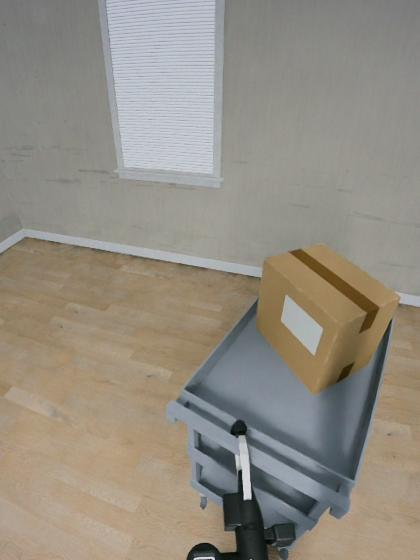

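Emit:
{"op": "move", "data": {
  "r2": {"base": {"translate_m": -0.11, "strafe_m": -0.43}, "pace": "slow", "contact_limits": {"translate_m": 0.6}},
  "blocking": false,
  "cameras": []
}}

Emit:
{"op": "wait", "data": {
  "seconds": 7,
  "cameras": ["r2_head_camera"]
}}

Scene clock: 1158.97 s.
move: r2 moving
r1: as last shown
r1.turned_by_imu: -0.003
r1.lidar_m: 0.39 3.19 2.24 1.69 4.55 2.49 1.59 1.44 1.48 1.35 1.22 0.56
r1.servo_current: wrist_yaw_rad=59(72) wrist_pitch_rad=46(52) wrist_roll_rad=46(65) gripper_m=52(59)
r1.contact_limits: translate_m 0.7
r1.wrist_depth_mm: 197 200 220 289 349 466 - / 200 201 220 289 345 466 - / 203 201 218 287 349 459 - / - 201 219 287 343 459 - / - 201 223 167 347 459 - / - 200 181 167 343 459 - / - 161 221 167 155 480 -
r2.base_odometry: x=-0.567 y=-1.386 heading=-0.178
r2.turned_by_wheels: +0.001
r2.turned_by_imu: +0.007
r2.base_tilt: forward=-0.7 right=+0.1
r2.lidar_m: 0.44 2.84 2.87 2.89 2.75 2.45 2.47 1.73 1.90 2.95 0.38 0.36
r2.base_status: translate_m moving; strafe_m moving
r2.joint_positions: lift_m=+0.688 arm_m=+0.000 wrist_yaw_rad=-0.001 wrist_pitch_rad=+0.003 wrist_roll_rad=+1.569 gripper_m=-0.029
r2.joint_status: not commanded
r2.measured_speeds: translate_m=-0.012 strafe_m=-0.048 rotate_rad=+0.003 lift_m=+0.000 arm_m=+0.000 wrist_yaw_rad=+0.028 wrist_pitch_rad=+0.000 wrist_roll_rad=+0.000
r2.motor_effort: lift_m=+21(21) arm_m=+4(4) wheel_0=+8(12) wheel_1=-7(9) wheel_2=+6(8)
r2.servo_current: wrist_yaw_rad=46(59) wrist_pitch_rad=33(52) wrist_roll_rad=52(59) gripper_m=104(104)
r2.contact_limits: translate_m 0.6
r2.hand_pose: x=+0.4592 y=-0.0878 z=+0.8651 quat_wxyz=(+0.708, +0.706, +0.001, -0.001) (m; r2's base frame)
r2.wrist_depth_mm: - 357 359 - - - - / - 436 442 - - - - / - - 559 106 172 - - / - - - 115 190 539 - / - - - 130 215 1661 488 / - - 185 150 180 1618 1205 / - - - - 322 319 332
pictures: none
No camera images: "cameras" was empty.

Scene clock: 1164.17 s.
earlier move: r2 done
r1.base_odometry: x=-0.983 y=+0.216 heading=+1.553
r1.turned_by_wheels: +0.000
r1.turned_by_imu: +0.000
r1.base_tilt: forward=-1.6 right=+1.3
r1.lidar_m: 0.36 3.24 1.83 1.35 4.55 2.49 1.62 1.44 1.47 1.33 1.19 0.59
r1.base_status: not commanded
r1.joint_positions: lift_m=+0.850 arm_m=+0.000 wrist_yaw_rad=-0.022 wrist_pitch_rad=+0.001 wrist_roll_rad=+0.000 gripper_m=-0.029
r1.joint_status: not commanded
r1.measured_speeds: all 0
r1.motor_effort: lift_m=+24(24) arm_m=-4(4) wheel_0=+13(13) wheel_1=-2(2) wheel_2=+8(8)
r1.servo_current: wrist_yaw_rad=59(85) wrist_pitch_rad=33(52) wrist_roll_rad=52(72) gripper_m=52(65)
r1.contact_limits: translate_m 0.7
r1.hand_pose: x=+0.4573 y=-0.0936 z=+1.0274 quat_wxyz=(+1.000, +0.000, +0.001, -0.011) (m; r1's base frame)
r1.wrist_depth_mm: 197 201 219 289 349 462 - / 200 202 220 289 347 466 - / 203 201 219 287 347 459 - / - 201 219 289 347 459 - / - 201 223 167 343 459 - / - 200 181 167 345 455 - / - 161 222 167 155 484 -
r2.base_odometry: x=-0.746 y=-1.778 heading=-0.177
r2.turned_by_wheels: +0.000
r2.turned_by_imu: +0.001
r2.base_tilt: forward=-0.7 right=+0.0
r2.lidar_m: 0.39 0.40 3.33 3.34 2.79 2.48 2.52 1.39 1.62 2.49 2.50 0.41
r2.base_status: done
r2.joint_positions: lift_m=+0.688 arm_m=+0.000 wrist_yaw_rad=+0.002 wrist_pitch_rad=+0.003 wrist_roll_rad=+1.569 gripper_m=-0.029
r2.joint_status: not commanded
r2.measured_speeds: all 0
r2.motor_effort: lift_m=+21(21) arm_m=+4(4) wheel_0=+5(16) wheel_1=-3(9) wheel_2=+9(11)
r2.servo_current: wrist_yaw_rad=46(59) wrist_pitch_rad=39(52) wrist_roll_rad=52(65) gripper_m=98(111)
r2.contact_limits: translate_m 0.6
r2.hand_pose: x=+0.4595 y=-0.0868 z=+0.8651 quat_wxyz=(+0.708, +0.706, +0.002, +0.000) (m; r2's base frame)
r2.wrist_depth_mm: - - - 163 221 1576 535 / - - 574 163 222 732 - / - 512 459 166 224 798 - / - - 484 167 226 831 - / - - 544 168 229 - - / - - 186 170 180 - - / - - - - 232 1618 500
wait: 5.20 of 7 s (r2 has come to rest)
pictures: r2_head_camera
Images, in order (width x height): r2_head_camera 420x560.

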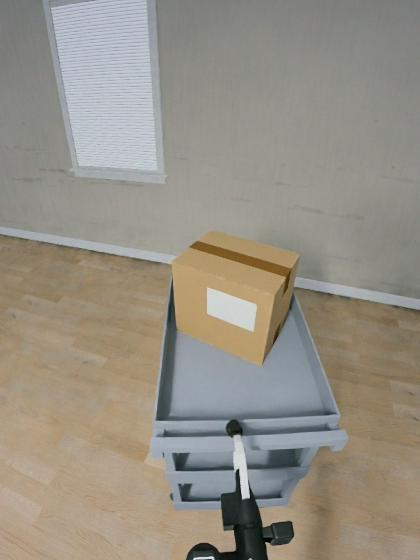

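Emit:
{"op": "move", "data": {
  "r2": {"base": {"translate_m": -0.1, "strafe_m": -0.4}, "pace": "slow", "contact_limits": {"translate_m": 0.6}},
  "blocking": false,
  "cameras": []
}}

Emit:
{"op": "wait", "data": {
  "seconds": 6,
  "cameras": ["r2_head_camera", "r2_head_left_camera"]
}}

Scene clock: 1171.50 s.
move: r2 moving
r1: as last shown
r1.base_tilt: forward=-1.6 right=+1.2
r1.lidar_m: 0.36 3.20 1.82 1.38 4.52 2.52 1.58 1.42 1.48 1.34 1.21 0.59
r1.motor_effort: lift_m=+24(24) arm_m=-3(4) wheel_0=+13(13) wheel_1=-2(2) wheel_2=+8(8)
r1.servo_current: wrist_yaw_rad=59(91) wrist_pitch_rad=39(46) wrist_roll_rad=59(59) gripper_m=52(59)
r1.contact_limits: translate_m 0.7
r1.wrist_depth_mm: 197 201 220 289 351 466 - / 200 202 219 286 349 462 - / 203 202 220 287 347 459 - / - 200 218 289 345 459 - / - 200 223 167 343 455 - / - 200 181 167 343 462 - / - 161 222 167 155 480 -
r2.base_odometry: x=-0.752 y=-1.790 heading=-0.177
r2.turned_by_wheels: +0.001
r2.turned_by_imu: +0.002
r2.base_tilt: forward=-0.7 right=+0.1
r2.lidar_m: 0.39 0.44 3.32 3.38 2.77 2.49 2.51 1.38 1.60 2.48 2.51 0.43
r2.base_status: translate_m moving; strafe_m moving
r2.joint_positions: lift_m=+0.688 arm_m=+0.000 wrist_yaw_rad=+0.002 wrist_pitch_rad=+0.003 wrist_roll_rad=+1.569 gripper_m=-0.029
r2.joint_status: not commanded
r2.measured_speeds: translate_m=-0.013 strafe_m=-0.049 rotate_rad=+0.003 lift_m=+0.000 arm_m=+0.000 wrist_yaw_rad=+0.000 wrist_pitch_rad=+0.000 wrist_roll_rad=+0.000
r2.motor_effort: lift_m=+21(21) arm_m=+4(4) wheel_0=+4(9) wheel_1=-7(8) wheel_2=+11(11)
r2.servo_current: wrist_yaw_rad=39(52) wrist_pitch_rad=39(46) wrist_roll_rad=52(52) gripper_m=98(104)
r2.contact_limits: translate_m 0.6
r2.hand_pose: x=+0.4595 y=-0.0868 z=+0.8651 quat_wxyz=(+0.708, +0.706, +0.002, +0.000) (m; r2's base frame)
r2.wrist_depth_mm: - - - 164 223 1576 539 / - - 609 165 225 732 - / - 517 455 167 226 820 - / - - 484 466 227 820 - / - - 535 169 229 - - / - - 190 170 181 - - / - - - - 231 1618 504
pictures: none
No camera images: "cameras" was empty.

Scene clock: 1176.37 s.
earlier move: r2 done
r1.base_odometry: x=-0.983 y=+0.216 heading=+1.553
r1.turned_by_wheels: +0.000
r1.turned_by_imu: +0.000
r1.base_tilt: forward=-1.6 right=+1.2
r1.lidar_m: 0.40 3.23 1.14 1.13 4.53 2.51 1.61 1.45 1.48 1.35 1.21 0.60
r1.base_status: not commanded
r1.joint_positions: lift_m=+0.850 arm_m=+0.000 wrist_yaw_rad=-0.022 wrist_pitch_rad=+0.001 wrist_roll_rad=+0.000 gripper_m=-0.029
r1.joint_status: not commanded
r1.measured_speeds: all 0
r1.motor_effort: lift_m=+24(24) arm_m=-3(4) wheel_0=+12(13) wheel_1=-2(2) wheel_2=+8(8)
r1.servo_current: wrist_yaw_rad=65(91) wrist_pitch_rad=46(52) wrist_roll_rad=59(72) gripper_m=52(59)
r1.contact_limits: translate_m 0.7
r1.hand_pose: x=+0.4573 y=-0.0936 z=+1.0274 quat_wxyz=(+1.000, +0.000, +0.001, -0.011) (m; r1's base frame)
r1.wrist_depth_mm: 197 200 219 289 347 462 - / 200 201 220 289 347 466 - / 204 201 219 289 347 466 - / - 202 219 286 345 455 - / - 200 223 167 345 459 - / - 200 181 168 345 459 - / - 161 222 167 155 484 -
r2.base_odometry: x=-0.915 y=-2.154 heading=-0.177
r2.turned_by_wheels: +0.000
r2.turned_by_imu: +0.001
r2.base_tilt: forward=-0.7 right=+0.1
r2.lidar_m: 0.29 0.38 3.71 3.77 2.80 2.53 1.17 1.14 1.57 2.09 2.48 0.46
r2.base_status: done
r2.joint_positions: lift_m=+0.688 arm_m=+0.000 wrist_yaw_rad=+0.003 wrist_pitch_rad=+0.003 wrist_roll_rad=+1.569 gripper_m=-0.029
r2.joint_status: not commanded
r2.measured_speeds: all 0
r2.motor_effort: lift_m=+21(21) arm_m=+4(4) wheel_0=+6(11) wheel_1=-3(10) wheel_2=+6(13)
r2.servo_current: wrist_yaw_rad=52(59) wrist_pitch_rad=46(46) wrist_roll_rad=52(65) gripper_m=98(104)
r2.contact_limits: translate_m 0.6
r2.hand_pose: x=+0.4595 y=-0.0865 z=+0.8651 quat_wxyz=(+0.708, +0.706, +0.002, +0.000) (m; r2's base frame)
r2.wrist_depth_mm: - - - 286 349 1499 1118 / - - - 245 334 368 368 / - - - 220 291 1756 504 / - - - 204 265 1921 - / - - 627 186 243 788 - / - - 183 169 180 - - / - - 462 - 212 204 -
wait: 4.87 of 6 s (r2 has come to rest)
pictures: r2_head_camera, r2_head_left_camera
Images, in order (width x height): r2_head_camera 420x560, r2_head_left_camera 420x672.

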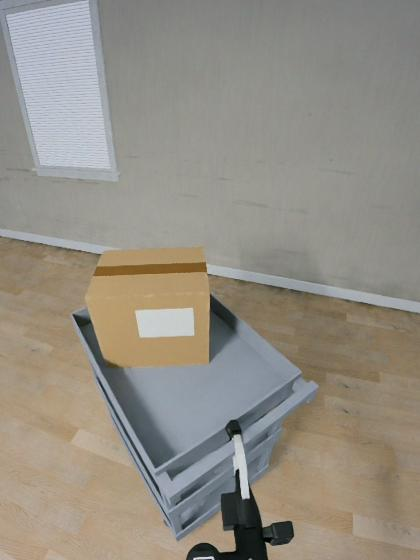

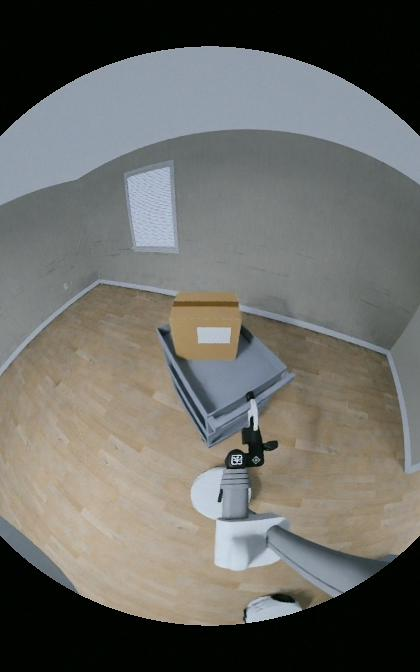

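Emit:
{"op": "move", "data": {
  "r2": {"base": {"rotate_rad": 0.5}, "pace": "slow", "contact_limits": {"rotate_rad": 0.5}},
  "blocking": false,
  "cameras": []
}}

Emit:
{"op": "wait", "data": {
  "seconds": 4,
  "cameras": ["r2_head_camera"]
}}

Scene clock: 1184.10 s.
move: r2 moving
r1: as last shown
r1.lidar_m: 0.37 3.24 1.13 1.13 4.54 2.47 1.58 1.46 1.48 1.33 1.23 0.60
r1.motor_effort: lift_m=+24(24) arm_m=-4(4) wheel_0=+13(13) wheel_1=-2(2) wheel_2=+8(8)
r1.servo_current: wrist_yaw_rad=59(72) wrist_pitch_rad=39(46) wrist_roll_rad=46(59) gripper_m=52(59)
r1.contact_limits: translate_m 0.7
r1.wrist_depth_mm: 197 202 220 287 349 466 - / 200 201 219 289 347 462 - / 204 201 220 287 345 462 - / - 201 218 285 347 459 - / - 200 223 167 347 462 - / - 200 181 167 345 459 - / - 161 223 167 156 480 -
r2.base_odometry: x=-0.915 y=-2.154 heading=-0.053
r2.turned_by_wheels: +0.123
r2.turned_by_imu: +0.121
r2.base_tilt: forward=-0.7 right=+0.1
r2.lidar_m: 0.32 0.48 3.72 3.82 2.71 2.53 1.14 1.15 2.06 2.10 2.34 0.44
r2.base_status: rotate_rad moving
r2.joint_positions: lift_m=+0.688 arm_m=+0.000 wrist_yaw_rad=-0.008 wrist_pitch_rad=+0.003 wrist_roll_rad=+1.569 gripper_m=-0.029
r2.joint_status: not commanded
r2.measured_speeds: translate_m=+0.000 strafe_m=+0.001 rotate_rad=+0.491 lift_m=+0.000 arm_m=+0.000 wrist_yaw_rad=+0.000 wrist_pitch_rad=+0.000 wrist_roll_rad=+0.000
r2.motor_effort: lift_m=+21(21) arm_m=+4(4) wheel_0=-16(16) wheel_1=-8(9) wheel_2=-14(15)
r2.servo_current: wrist_yaw_rad=59(59) wrist_pitch_rad=46(46) wrist_roll_rad=52(52) gripper_m=98(104)
r2.contact_limits: rotate_rad 0.5
r2.hand_pose: x=+0.4586 y=-0.0897 z=+0.8651 quat_wxyz=(+0.708, +0.706, -0.002, -0.004) (m; r2's base frame)
r2.wrist_depth_mm: - - - 242 327 336 336 / - - - 220 294 1661 1255 / - - - 204 272 1756 525 / - - - 190 253 741 - / - - 473 180 236 - - / - - 186 164 181 - - / - - 484 - 210 - -
pictures: none
No camera images: "cameras" was empty.

Scene clock: 1185.30 s.
earlier move: r2 done
r1.base_odometry: x=-0.983 y=+0.216 heading=+1.553
r1.turned_by_wheels: +0.000
r1.turned_by_imu: +0.000
r1.base_tilt: forward=-1.6 right=+1.2
r1.lidar_m: 0.37 3.21 1.14 1.12 4.54 2.50 1.60 1.44 1.50 1.34 1.21 0.58
r1.base_status: not commanded
r1.joint_positions: lift_m=+0.850 arm_m=+0.000 wrist_yaw_rad=-0.022 wrist_pitch_rad=+0.001 wrist_roll_rad=+0.000 gripper_m=-0.029
r1.joint_status: not commanded
r1.measured_speeds: all 0
r1.motor_effort: lift_m=+24(24) arm_m=-4(4) wheel_0=+12(13) wheel_1=-2(2) wheel_2=+8(8)
r1.servo_current: wrist_yaw_rad=65(78) wrist_pitch_rad=33(52) wrist_roll_rad=52(72) gripper_m=52(65)
r1.contact_limits: translate_m 0.7
r1.hand_pose: x=+0.4573 y=-0.0936 z=+1.0274 quat_wxyz=(+1.000, +0.000, +0.001, -0.011) (m; r1's base frame)
r1.wrist_depth_mm: 197 201 219 287 351 466 - / 200 202 220 287 347 462 - / 204 201 219 287 345 459 - / - 201 218 286 345 452 - / - 200 224 167 345 459 - / - 200 180 167 345 455 - / - 161 223 166 155 484 -
r2.base_odometry: x=-0.915 y=-2.154 heading=+0.322
r2.turned_by_wheels: +0.376
r2.turned_by_imu: +0.365
r2.base_tilt: forward=-0.7 right=+0.1
r2.lidar_m: 0.41 3.73 3.74 2.86 2.54 1.21 1.13 1.54 2.11 2.51 0.47 0.40
r2.base_status: done
r2.joint_positions: lift_m=+0.688 arm_m=+0.000 wrist_yaw_rad=-0.006 wrist_pitch_rad=+0.003 wrist_roll_rad=+1.569 gripper_m=-0.029
r2.joint_status: not commanded
r2.measured_speeds: all 0
r2.motor_effort: lift_m=+21(21) arm_m=+4(4) wheel_0=-3(16) wheel_1=-4(9) wheel_2=-6(15)
r2.servo_current: wrist_yaw_rad=59(59) wrist_pitch_rad=39(46) wrist_roll_rad=39(59) gripper_m=98(104)
r2.contact_limits: rotate_rad 0.5
r2.hand_pose: x=+0.4587 y=-0.0893 z=+0.8651 quat_wxyz=(+0.708, +0.706, -0.001, -0.003) (m; r2's base frame)
r2.wrist_depth_mm: - - 521 138 191 - - / - 477 427 142 198 - - / - - 455 148 206 - - / - - 525 154 215 - - / - - 621 159 222 - - / - - 186 166 180 1661 504 / - - - - 239 1618 1205
wait: 1.20 of 4 s (r2 has come to rest)
pictures: r2_head_camera
Images, in order (width x height): r2_head_camera 420x560.

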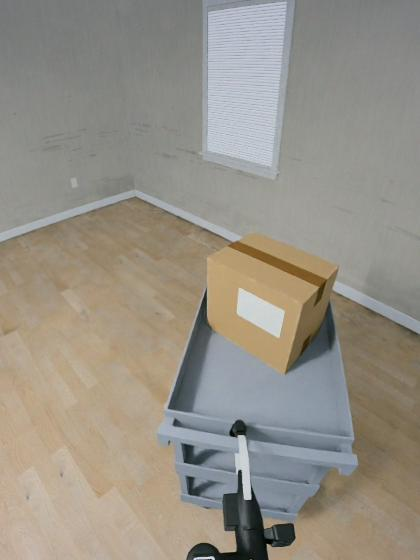

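Emit:
{"op": "move", "data": {
  "r2": {"base": {"translate_m": -0.306, "strafe_m": -0.329}, "pace": "slow", "contact_limits": {"translate_m": 0.6}},
  "blocking": false,
  "cameras": []
}}

Emit:
{"op": "wait", "data": {
  "seconds": 6,
  "cameras": ["r2_head_camera"]
}}

Scene clock: 1198.43 s.
move: r2 moving
r1: as last shown
r1.turned_by_imu: -0.001
r1.lidar_m: 0.39 3.21 1.11 1.12 4.53 2.48 1.60 1.46 1.48 1.35 1.23 0.58
r1.motor_effort: lift_m=+24(24) arm_m=-3(4) wheel_0=+12(13) wheel_1=-2(2) wheel_2=+8(8)
r1.servo_current: wrist_yaw_rad=65(72) wrist_pitch_rad=39(46) wrist_roll_rad=33(52) gripper_m=46(59)
r1.contact_limits: translate_m 0.7
r1.wrist_depth_mm: 197 200 218 289 351 466 - / 200 201 218 289 347 466 - / 204 201 218 289 347 459 - / - 201 219 287 347 462 - / - 200 224 167 343 462 - / - 200 181 167 345 455 - / - 161 223 167 155 477 -
r2.base_odometry: x=-0.920 y=-2.166 heading=+0.322
r2.turned_by_wheels: +0.000
r2.turned_by_imu: +0.002
r2.base_tilt: forward=-0.6 right=+0.1
r2.lidar_m: 0.38 3.74 3.75 2.88 2.51 1.16 1.11 1.49 2.10 2.48 2.21 0.41
r2.base_status: translate_m moving; strafe_m moving
r2.joint_positions: lift_m=+0.688 arm_m=+0.000 wrist_yaw_rad=-0.001 wrist_pitch_rad=+0.003 wrist_roll_rad=+1.569 gripper_m=-0.029
r2.joint_status: not commanded
r2.measured_speeds: translate_m=-0.034 strafe_m=-0.036 rotate_rad=+0.000 lift_m=+0.000 arm_m=+0.000 wrist_yaw_rad=+0.019 wrist_pitch_rad=+0.000 wrist_roll_rad=+0.000
r2.motor_effort: lift_m=+21(21) arm_m=+4(4) wheel_0=-1(5) wheel_1=-10(10) wheel_2=+11(11)
r2.servo_current: wrist_yaw_rad=46(59) wrist_pitch_rad=39(46) wrist_roll_rad=46(59) gripper_m=98(104)
r2.contact_limits: translate_m 0.6
r2.hand_pose: x=+0.4592 y=-0.0876 z=+0.8651 quat_wxyz=(+0.708, +0.706, +0.001, -0.001) (m; r2's base frame)
r2.wrist_depth_mm: - - 512 138 191 - - / - 445 424 142 199 - - / - - 455 148 206 - - / - - 530 155 216 - - / - - 627 160 224 - - / - - 187 167 181 1661 500 / - - - - 243 1661 1205
pictures: none
No camera images: "cameras" was empty.

Scene clock: 1203.70 s.
earlier move: r2 done
r1.base_odometry: x=-0.983 y=+0.216 heading=+1.553
r1.turned_by_wheels: +0.000
r1.turned_by_imu: +0.000
r1.base_tilt: forward=-1.6 right=+1.3
r1.lidar_m: 0.36 3.22 0.93 1.83 4.54 2.49 1.60 1.44 1.47 1.33 1.23 0.59
r1.base_status: not commanded
r1.joint_positions: lift_m=+0.850 arm_m=+0.000 wrist_yaw_rad=-0.022 wrist_pitch_rad=+0.001 wrist_roll_rad=+0.000 gripper_m=-0.029
r1.joint_status: not commanded
r1.measured_speeds: all 0
r1.motor_effort: lift_m=+24(24) arm_m=-3(4) wheel_0=+12(13) wheel_1=-1(2) wheel_2=+8(8)
r1.servo_current: wrist_yaw_rad=59(78) wrist_pitch_rad=39(52) wrist_roll_rad=33(72) gripper_m=59(72)
r1.contact_limits: translate_m 0.7
r1.hand_pose: x=+0.4573 y=-0.0936 z=+1.0274 quat_wxyz=(+1.000, +0.000, +0.001, -0.011) (m; r1's base frame)
r1.wrist_depth_mm: 198 202 219 289 349 462 - / 200 201 218 289 347 462 - / 202 201 220 287 347 462 - / - 201 218 286 347 462 - / - 200 223 167 347 459 - / - 200 181 167 343 455 - / - 161 222 166 155 477 -
r2.base_odometry: x=-1.101 y=-2.563 heading=+0.323
r2.turned_by_wheels: +0.000
r2.turned_by_imu: +0.002
r2.base_tilt: forward=-0.6 right=+0.1
r2.lidar_m: 0.36 0.44 4.20 2.91 2.58 0.97 0.97 1.52 1.66 1.98 2.17 0.46
r2.base_status: done
r2.joint_positions: lift_m=+0.688 arm_m=+0.000 wrist_yaw_rad=+0.003 wrist_pitch_rad=+0.003 wrist_roll_rad=+1.569 gripper_m=-0.029
r2.joint_status: not commanded
r2.measured_speeds: all 0
r2.motor_effort: lift_m=+21(21) arm_m=+4(4) wheel_0=+6(14) wheel_1=-3(11) wheel_2=+7(13)
r2.servo_current: wrist_yaw_rad=46(59) wrist_pitch_rad=39(52) wrist_roll_rad=52(59) gripper_m=98(104)
r2.contact_limits: translate_m 0.6
r2.hand_pose: x=+0.4596 y=-0.0865 z=+0.8651 quat_wxyz=(+0.708, +0.706, +0.002, +0.000) (m; r2's base frame)
r2.wrist_depth_mm: - - - 205 272 1756 1205 / - - - 198 262 1756 508 / - - - 189 251 809 - / - - 492 182 241 - - / - - 488 178 234 820 - / - - 186 170 181 - - / - - 535 - 220 - -
wait: 5.27 of 6 s (r2 has come to rest)
pictures: r2_head_camera
Images, in order (width x height): r2_head_camera 420x560.

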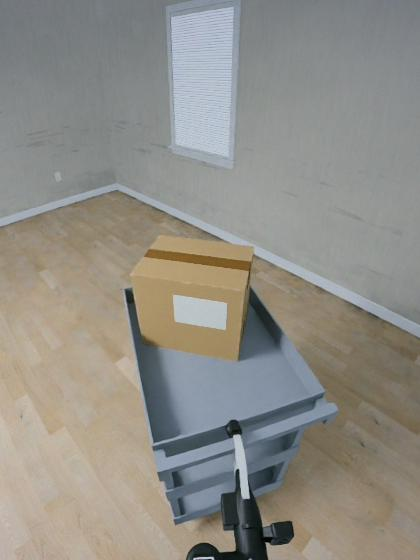

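Emit:
{"op": "move", "data": {
  "r2": {"base": {"rotate_rad": 0.5}, "pace": "slow", "contact_limits": {"rotate_rad": 0.5}},
  "blocking": false,
  "cameras": []
}}

Emit:
{"op": "wait", "data": {
  "seconds": 3,
  "cameras": ["r2_head_camera"]
}}

Scene clock: 1208.23 s.
move: r2 moving
r1: as last shown
r1.base_tilt: forward=-1.6 right=+1.2
r1.lidar_m: 0.37 3.21 0.93 1.78 4.53 2.52 1.59 1.45 1.45 1.35 1.21 0.55
r1.motor_effort: lift_m=+24(24) arm_m=-4(4) wheel_0=+12(13) wheel_1=-2(2) wheel_2=+8(8)
r1.servo_current: wrist_yaw_rad=59(72) wrist_pitch_rad=33(52) wrist_roll_rad=52(59) gripper_m=52(59)
r1.contact_limits: translate_m 0.7
r1.wrist_depth_mm: 198 201 220 289 349 462 - / 201 200 218 287 347 466 - / 203 201 220 289 347 462 - / - 202 218 287 345 455 - / - 200 224 167 347 459 - / - 200 181 167 347 455 - / - 161 222 166 155 480 -
r2.base_odometry: x=-1.101 y=-2.563 heading=+0.446
r2.turned_by_wheels: +0.123
r2.turned_by_imu: +0.120
r2.base_tilt: forward=-0.7 right=+0.1
r2.lidar_m: 0.36 4.17 4.01 2.78 1.08 0.96 0.95 1.75 1.67 2.19 2.18 0.41
r2.base_status: rotate_rad moving
r2.joint_positions: lift_m=+0.688 arm_m=+0.000 wrist_yaw_rad=-0.007 wrist_pitch_rad=+0.003 wrist_roll_rad=+1.569 gripper_m=-0.029
r2.joint_status: not commanded
r2.measured_speeds: translate_m=+0.002 strafe_m=+0.002 rotate_rad=+0.485 lift_m=+0.000 arm_m=+0.000 wrist_yaw_rad=+0.000 wrist_pitch_rad=+0.000 wrist_roll_rad=+0.000
r2.motor_effort: lift_m=+21(21) arm_m=+3(4) wheel_0=-10(12) wheel_1=-9(9) wheel_2=-13(15)
r2.servo_current: wrist_yaw_rad=65(65) wrist_pitch_rad=46(46) wrist_roll_rad=33(59) gripper_m=91(104)
r2.contact_limits: rotate_rad 0.5
r2.hand_pose: x=+0.4587 y=-0.0894 z=+0.8651 quat_wxyz=(+0.708, +0.706, -0.001, -0.003) (m; r2's base frame)
r2.wrist_depth_mm: - - - 184 248 1618 1281 / - - - 181 242 1756 - / - - 603 177 238 788 - / - - 473 175 233 798 - / - - 504 171 230 798 - / - - 187 168 181 - - / - - 585 - 221 - -
pictures: none
No camera images: "cameras" was empty.

Scene clock: 1209.43 s.
earlier move: r2 done
r1.base_odometry: x=-0.983 y=+0.216 heading=+1.553
r1.turned_by_wheels: +0.000
r1.turned_by_imu: +0.000
r1.base_tilt: forward=-1.6 right=+1.3
r1.lidar_m: 0.38 3.18 0.93 1.43 4.55 2.51 1.59 1.46 1.47 1.34 1.22 0.60
r1.base_status: not commanded
r1.joint_positions: lift_m=+0.850 arm_m=+0.000 wrist_yaw_rad=-0.022 wrist_pitch_rad=+0.001 wrist_roll_rad=+0.000 gripper_m=-0.029
r1.joint_status: not commanded
r1.measured_speeds: all 0
r1.motor_effort: lift_m=+24(25) arm_m=-4(4) wheel_0=+12(13) wheel_1=-2(2) wheel_2=+8(8)
r1.servo_current: wrist_yaw_rad=65(78) wrist_pitch_rad=39(52) wrist_roll_rad=46(65) gripper_m=52(65)
r1.contact_limits: translate_m 0.7
r1.hand_pose: x=+0.4573 y=-0.0936 z=+1.0274 quat_wxyz=(+1.000, +0.000, +0.001, -0.011) (m; r1's base frame)
r1.wrist_depth_mm: 197 201 219 289 347 469 - / 200 200 219 289 347 466 - / 204 202 219 287 347 459 - / - 201 219 286 345 459 - / - 200 223 167 343 455 - / - 200 181 168 345 455 - / - 161 221 167 155 477 -
r2.base_odometry: x=-1.101 y=-2.563 heading=+0.822
r2.turned_by_wheels: +0.375
r2.turned_by_imu: +0.365
r2.base_tilt: forward=-0.7 right=+0.1
r2.lidar_m: 0.44 4.18 2.96 2.57 0.95 0.98 1.47 1.66 1.92 2.14 0.39 0.36
r2.base_status: done
r2.joint_positions: lift_m=+0.688 arm_m=+0.000 wrist_yaw_rad=-0.003 wrist_pitch_rad=+0.003 wrist_roll_rad=+1.569 gripper_m=-0.029
r2.joint_status: not commanded
r2.measured_speeds: all 0
r2.motor_effort: lift_m=+21(21) arm_m=-4(4) wheel_0=-6(15) wheel_1=-4(10) wheel_2=-7(15)
r2.servo_current: wrist_yaw_rad=46(65) wrist_pitch_rad=39(46) wrist_roll_rad=52(59) gripper_m=104(104)
r2.contact_limits: rotate_rad 0.5
r2.hand_pose: x=+0.4590 y=-0.0883 z=+0.8651 quat_wxyz=(+0.708, +0.706, +0.000, -0.002) (m; r2's base frame)
r2.wrist_depth_mm: - 359 362 - 151 - - / - 445 427 104 161 - - / - - 535 113 178 - - / - - - 127 196 544 - / - - - 141 217 1661 500 / - - 186 156 181 1618 1205 / - - - - 278 315 1138
wait: 1.20 of 3 s (r2 has come to rest)
pictures: r2_head_camera
Images, in order (width x height): r2_head_camera 420x560.

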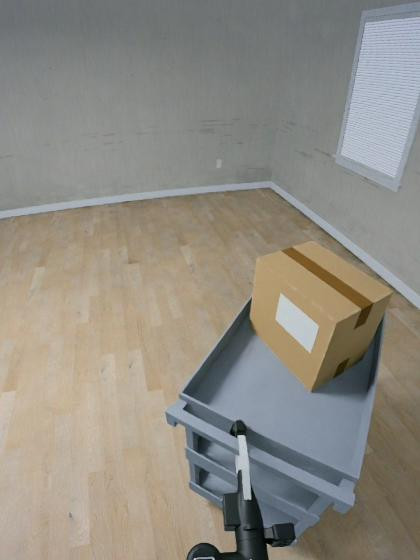

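Emit:
{"op": "move", "data": {
  "r2": {"base": {"translate_m": -0.516, "strafe_m": -0.03}, "pace": "slow", "contact_limits": {"translate_m": 0.5}},
  "blocking": false,
  "cameras": []
}}

Emit:
{"op": "wait", "data": {
  "seconds": 6.5,
  "cameras": ["r2_head_camera", "r2_head_right_camera"]
}}

Scene clock: 1220.63 s.
move: r2 moving
r1: as last shown
r1.turned_by_imu: -0.001
r1.lidar_m: 0.38 3.23 0.92 1.43 4.54 2.50 1.58 1.44 1.48 1.37 1.22 0.59
r1.motor_effort: lift_m=+24(24) arm_m=-3(4) wheel_0=+13(13) wheel_1=-2(2) wheel_2=+8(8)
r1.servo_current: wrist_yaw_rad=59(72) wrist_pitch_rad=46(52) wrist_roll_rad=26(65) gripper_m=59(65)
r1.contact_limits: translate_m 0.7
r1.wrist_depth_mm: 197 202 220 289 347 466 - / 200 200 220 289 347 462 - / 204 201 220 287 345 459 - / - 200 218 287 347 459 - / - 200 223 167 345 459 - / - 200 180 167 345 455 - / - 161 222 167 155 484 -
r2.base_odometry: x=-1.108 y=-2.573 heading=+0.821
r2.turned_by_wheels: +0.000
r2.turned_by_imu: +0.001
r2.base_tilt: forward=-0.7 right=+0.2
r2.lidar_m: 0.46 4.21 2.95 2.58 0.94 0.94 1.48 1.64 1.92 2.19 0.38 0.37
r2.base_status: translate_m moving; strafe_m moving
r2.joint_positions: lift_m=+0.688 arm_m=+0.000 wrist_yaw_rad=-0.003 wrist_pitch_rad=+0.003 wrist_roll_rad=+1.569 gripper_m=-0.029
r2.joint_status: not commanded
r2.measured_speeds: translate_m=-0.050 strafe_m=-0.002 rotate_rad=-0.001 lift_m=+0.000 arm_m=+0.000 wrist_yaw_rad=+0.000 wrist_pitch_rad=+0.000 wrist_roll_rad=+0.000
r2.motor_effort: lift_m=+21(21) arm_m=-4(4) wheel_0=-9(11) wheel_1=-7(8) wheel_2=+10(11)
r2.servo_current: wrist_yaw_rad=39(46) wrist_pitch_rad=39(46) wrist_roll_rad=39(65) gripper_m=98(104)
r2.contact_limits: translate_m 0.5
r2.hand_pose: x=+0.4590 y=-0.0883 z=+0.8651 quat_wxyz=(+0.708, +0.706, +0.000, -0.002) (m; r2's base frame)
r2.wrist_depth_mm: - 357 362 - 152 - - / - 442 430 105 165 - - / - - 535 114 182 - - / - - - 128 196 549 - / - - - 142 218 1618 504 / - - 185 159 180 1618 1229 / - - - - 271 315 1098
pictures: none
No camera images: "cameras" was empty.

Scene clock: 1226.60 s.
earlier move: r2 done
r1.base_odometry: x=-0.983 y=+0.216 heading=+1.553
r1.turned_by_wheels: +0.000
r1.turned_by_imu: +0.000
r1.base_tilt: forward=-1.6 right=+1.2
r1.lidar_m: 0.38 0.78 1.03 4.11 4.50 2.48 1.59 1.44 1.47 1.36 1.21 0.59
r1.base_status: not commanded
r1.joint_positions: lift_m=+0.850 arm_m=+0.000 wrist_yaw_rad=-0.021 wrist_pitch_rad=+0.001 wrist_roll_rad=+0.000 gripper_m=-0.029
r1.joint_status: not commanded
r1.measured_speeds: all 0
r1.motor_effort: lift_m=+24(24) arm_m=-4(4) wheel_0=+13(13) wheel_1=-2(2) wheel_2=+8(8)
r1.servo_current: wrist_yaw_rad=65(98) wrist_pitch_rad=46(52) wrist_roll_rad=52(65) gripper_m=52(65)
r1.contact_limits: translate_m 0.7
r1.hand_pose: x=+0.4573 y=-0.0936 z=+1.0274 quat_wxyz=(+1.000, +0.000, +0.001, -0.011) (m; r1's base frame)
r1.wrist_depth_mm: 197 201 219 289 351 466 - / 199 201 219 289 349 462 - / 204 201 220 287 345 462 - / 668 201 219 287 347 455 - / 634 201 223 167 345 459 - / 750 200 181 167 345 455 - / 759 161 222 167 155 480 -
r2.base_odometry: x=-1.430 y=-2.961 heading=+0.822
r2.turned_by_wheels: +0.000
r2.turned_by_imu: +0.002
r2.base_tilt: forward=-0.7 right=+0.1
r2.lidar_m: 0.40 4.68 2.88 0.82 0.64 0.72 1.24 1.19 1.35 2.26 2.27 0.41
r2.base_status: done
r2.joint_positions: lift_m=+0.688 arm_m=+0.000 wrist_yaw_rad=+0.002 wrist_pitch_rad=+0.003 wrist_roll_rad=+1.569 gripper_m=-0.029
r2.joint_status: not commanded
r2.measured_speeds: all 0
r2.motor_effort: lift_m=+21(21) arm_m=-4(4) wheel_0=-3(11) wheel_1=-5(9) wheel_2=+8(13)
r2.servo_current: wrist_yaw_rad=39(59) wrist_pitch_rad=39(52) wrist_roll_rad=52(65) gripper_m=98(104)
r2.contact_limits: translate_m 0.5
r2.hand_pose: x=+0.4595 y=-0.0869 z=+0.8651 quat_wxyz=(+0.708, +0.706, +0.002, +0.000) (m; r2's base frame)
r2.wrist_depth_mm: - - - 141 196 - - / - - 449 145 204 - - / - - 455 152 209 - - / - - 517 488 216 - - / - - 609 163 224 - - / - - 189 168 180 1661 500 / - - - - 239 1756 1182
wait: 5.97 of 6.5 s (r2 has come to rest)
pictures: r2_head_camera, r2_head_right_camera
Images, in order (width x height): r2_head_camera 420x560, r2_head_right_camera 420x672.

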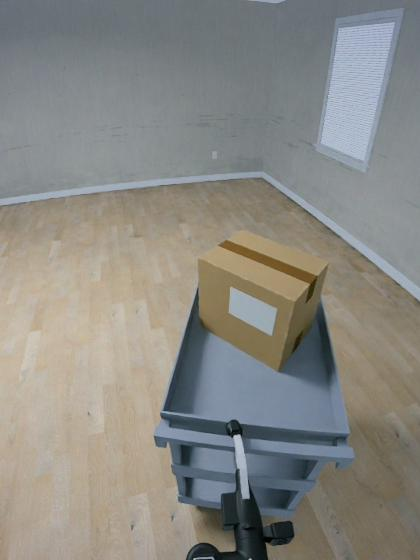

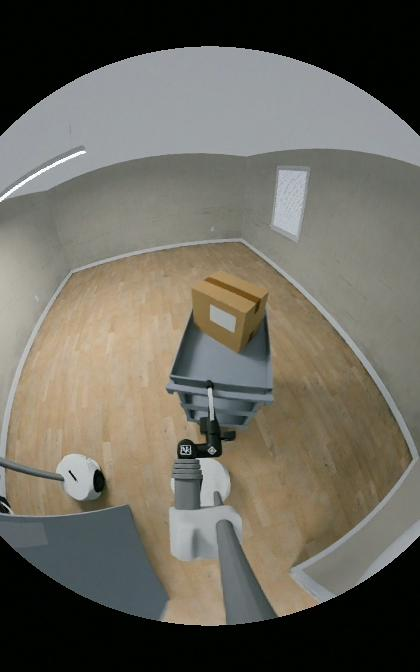

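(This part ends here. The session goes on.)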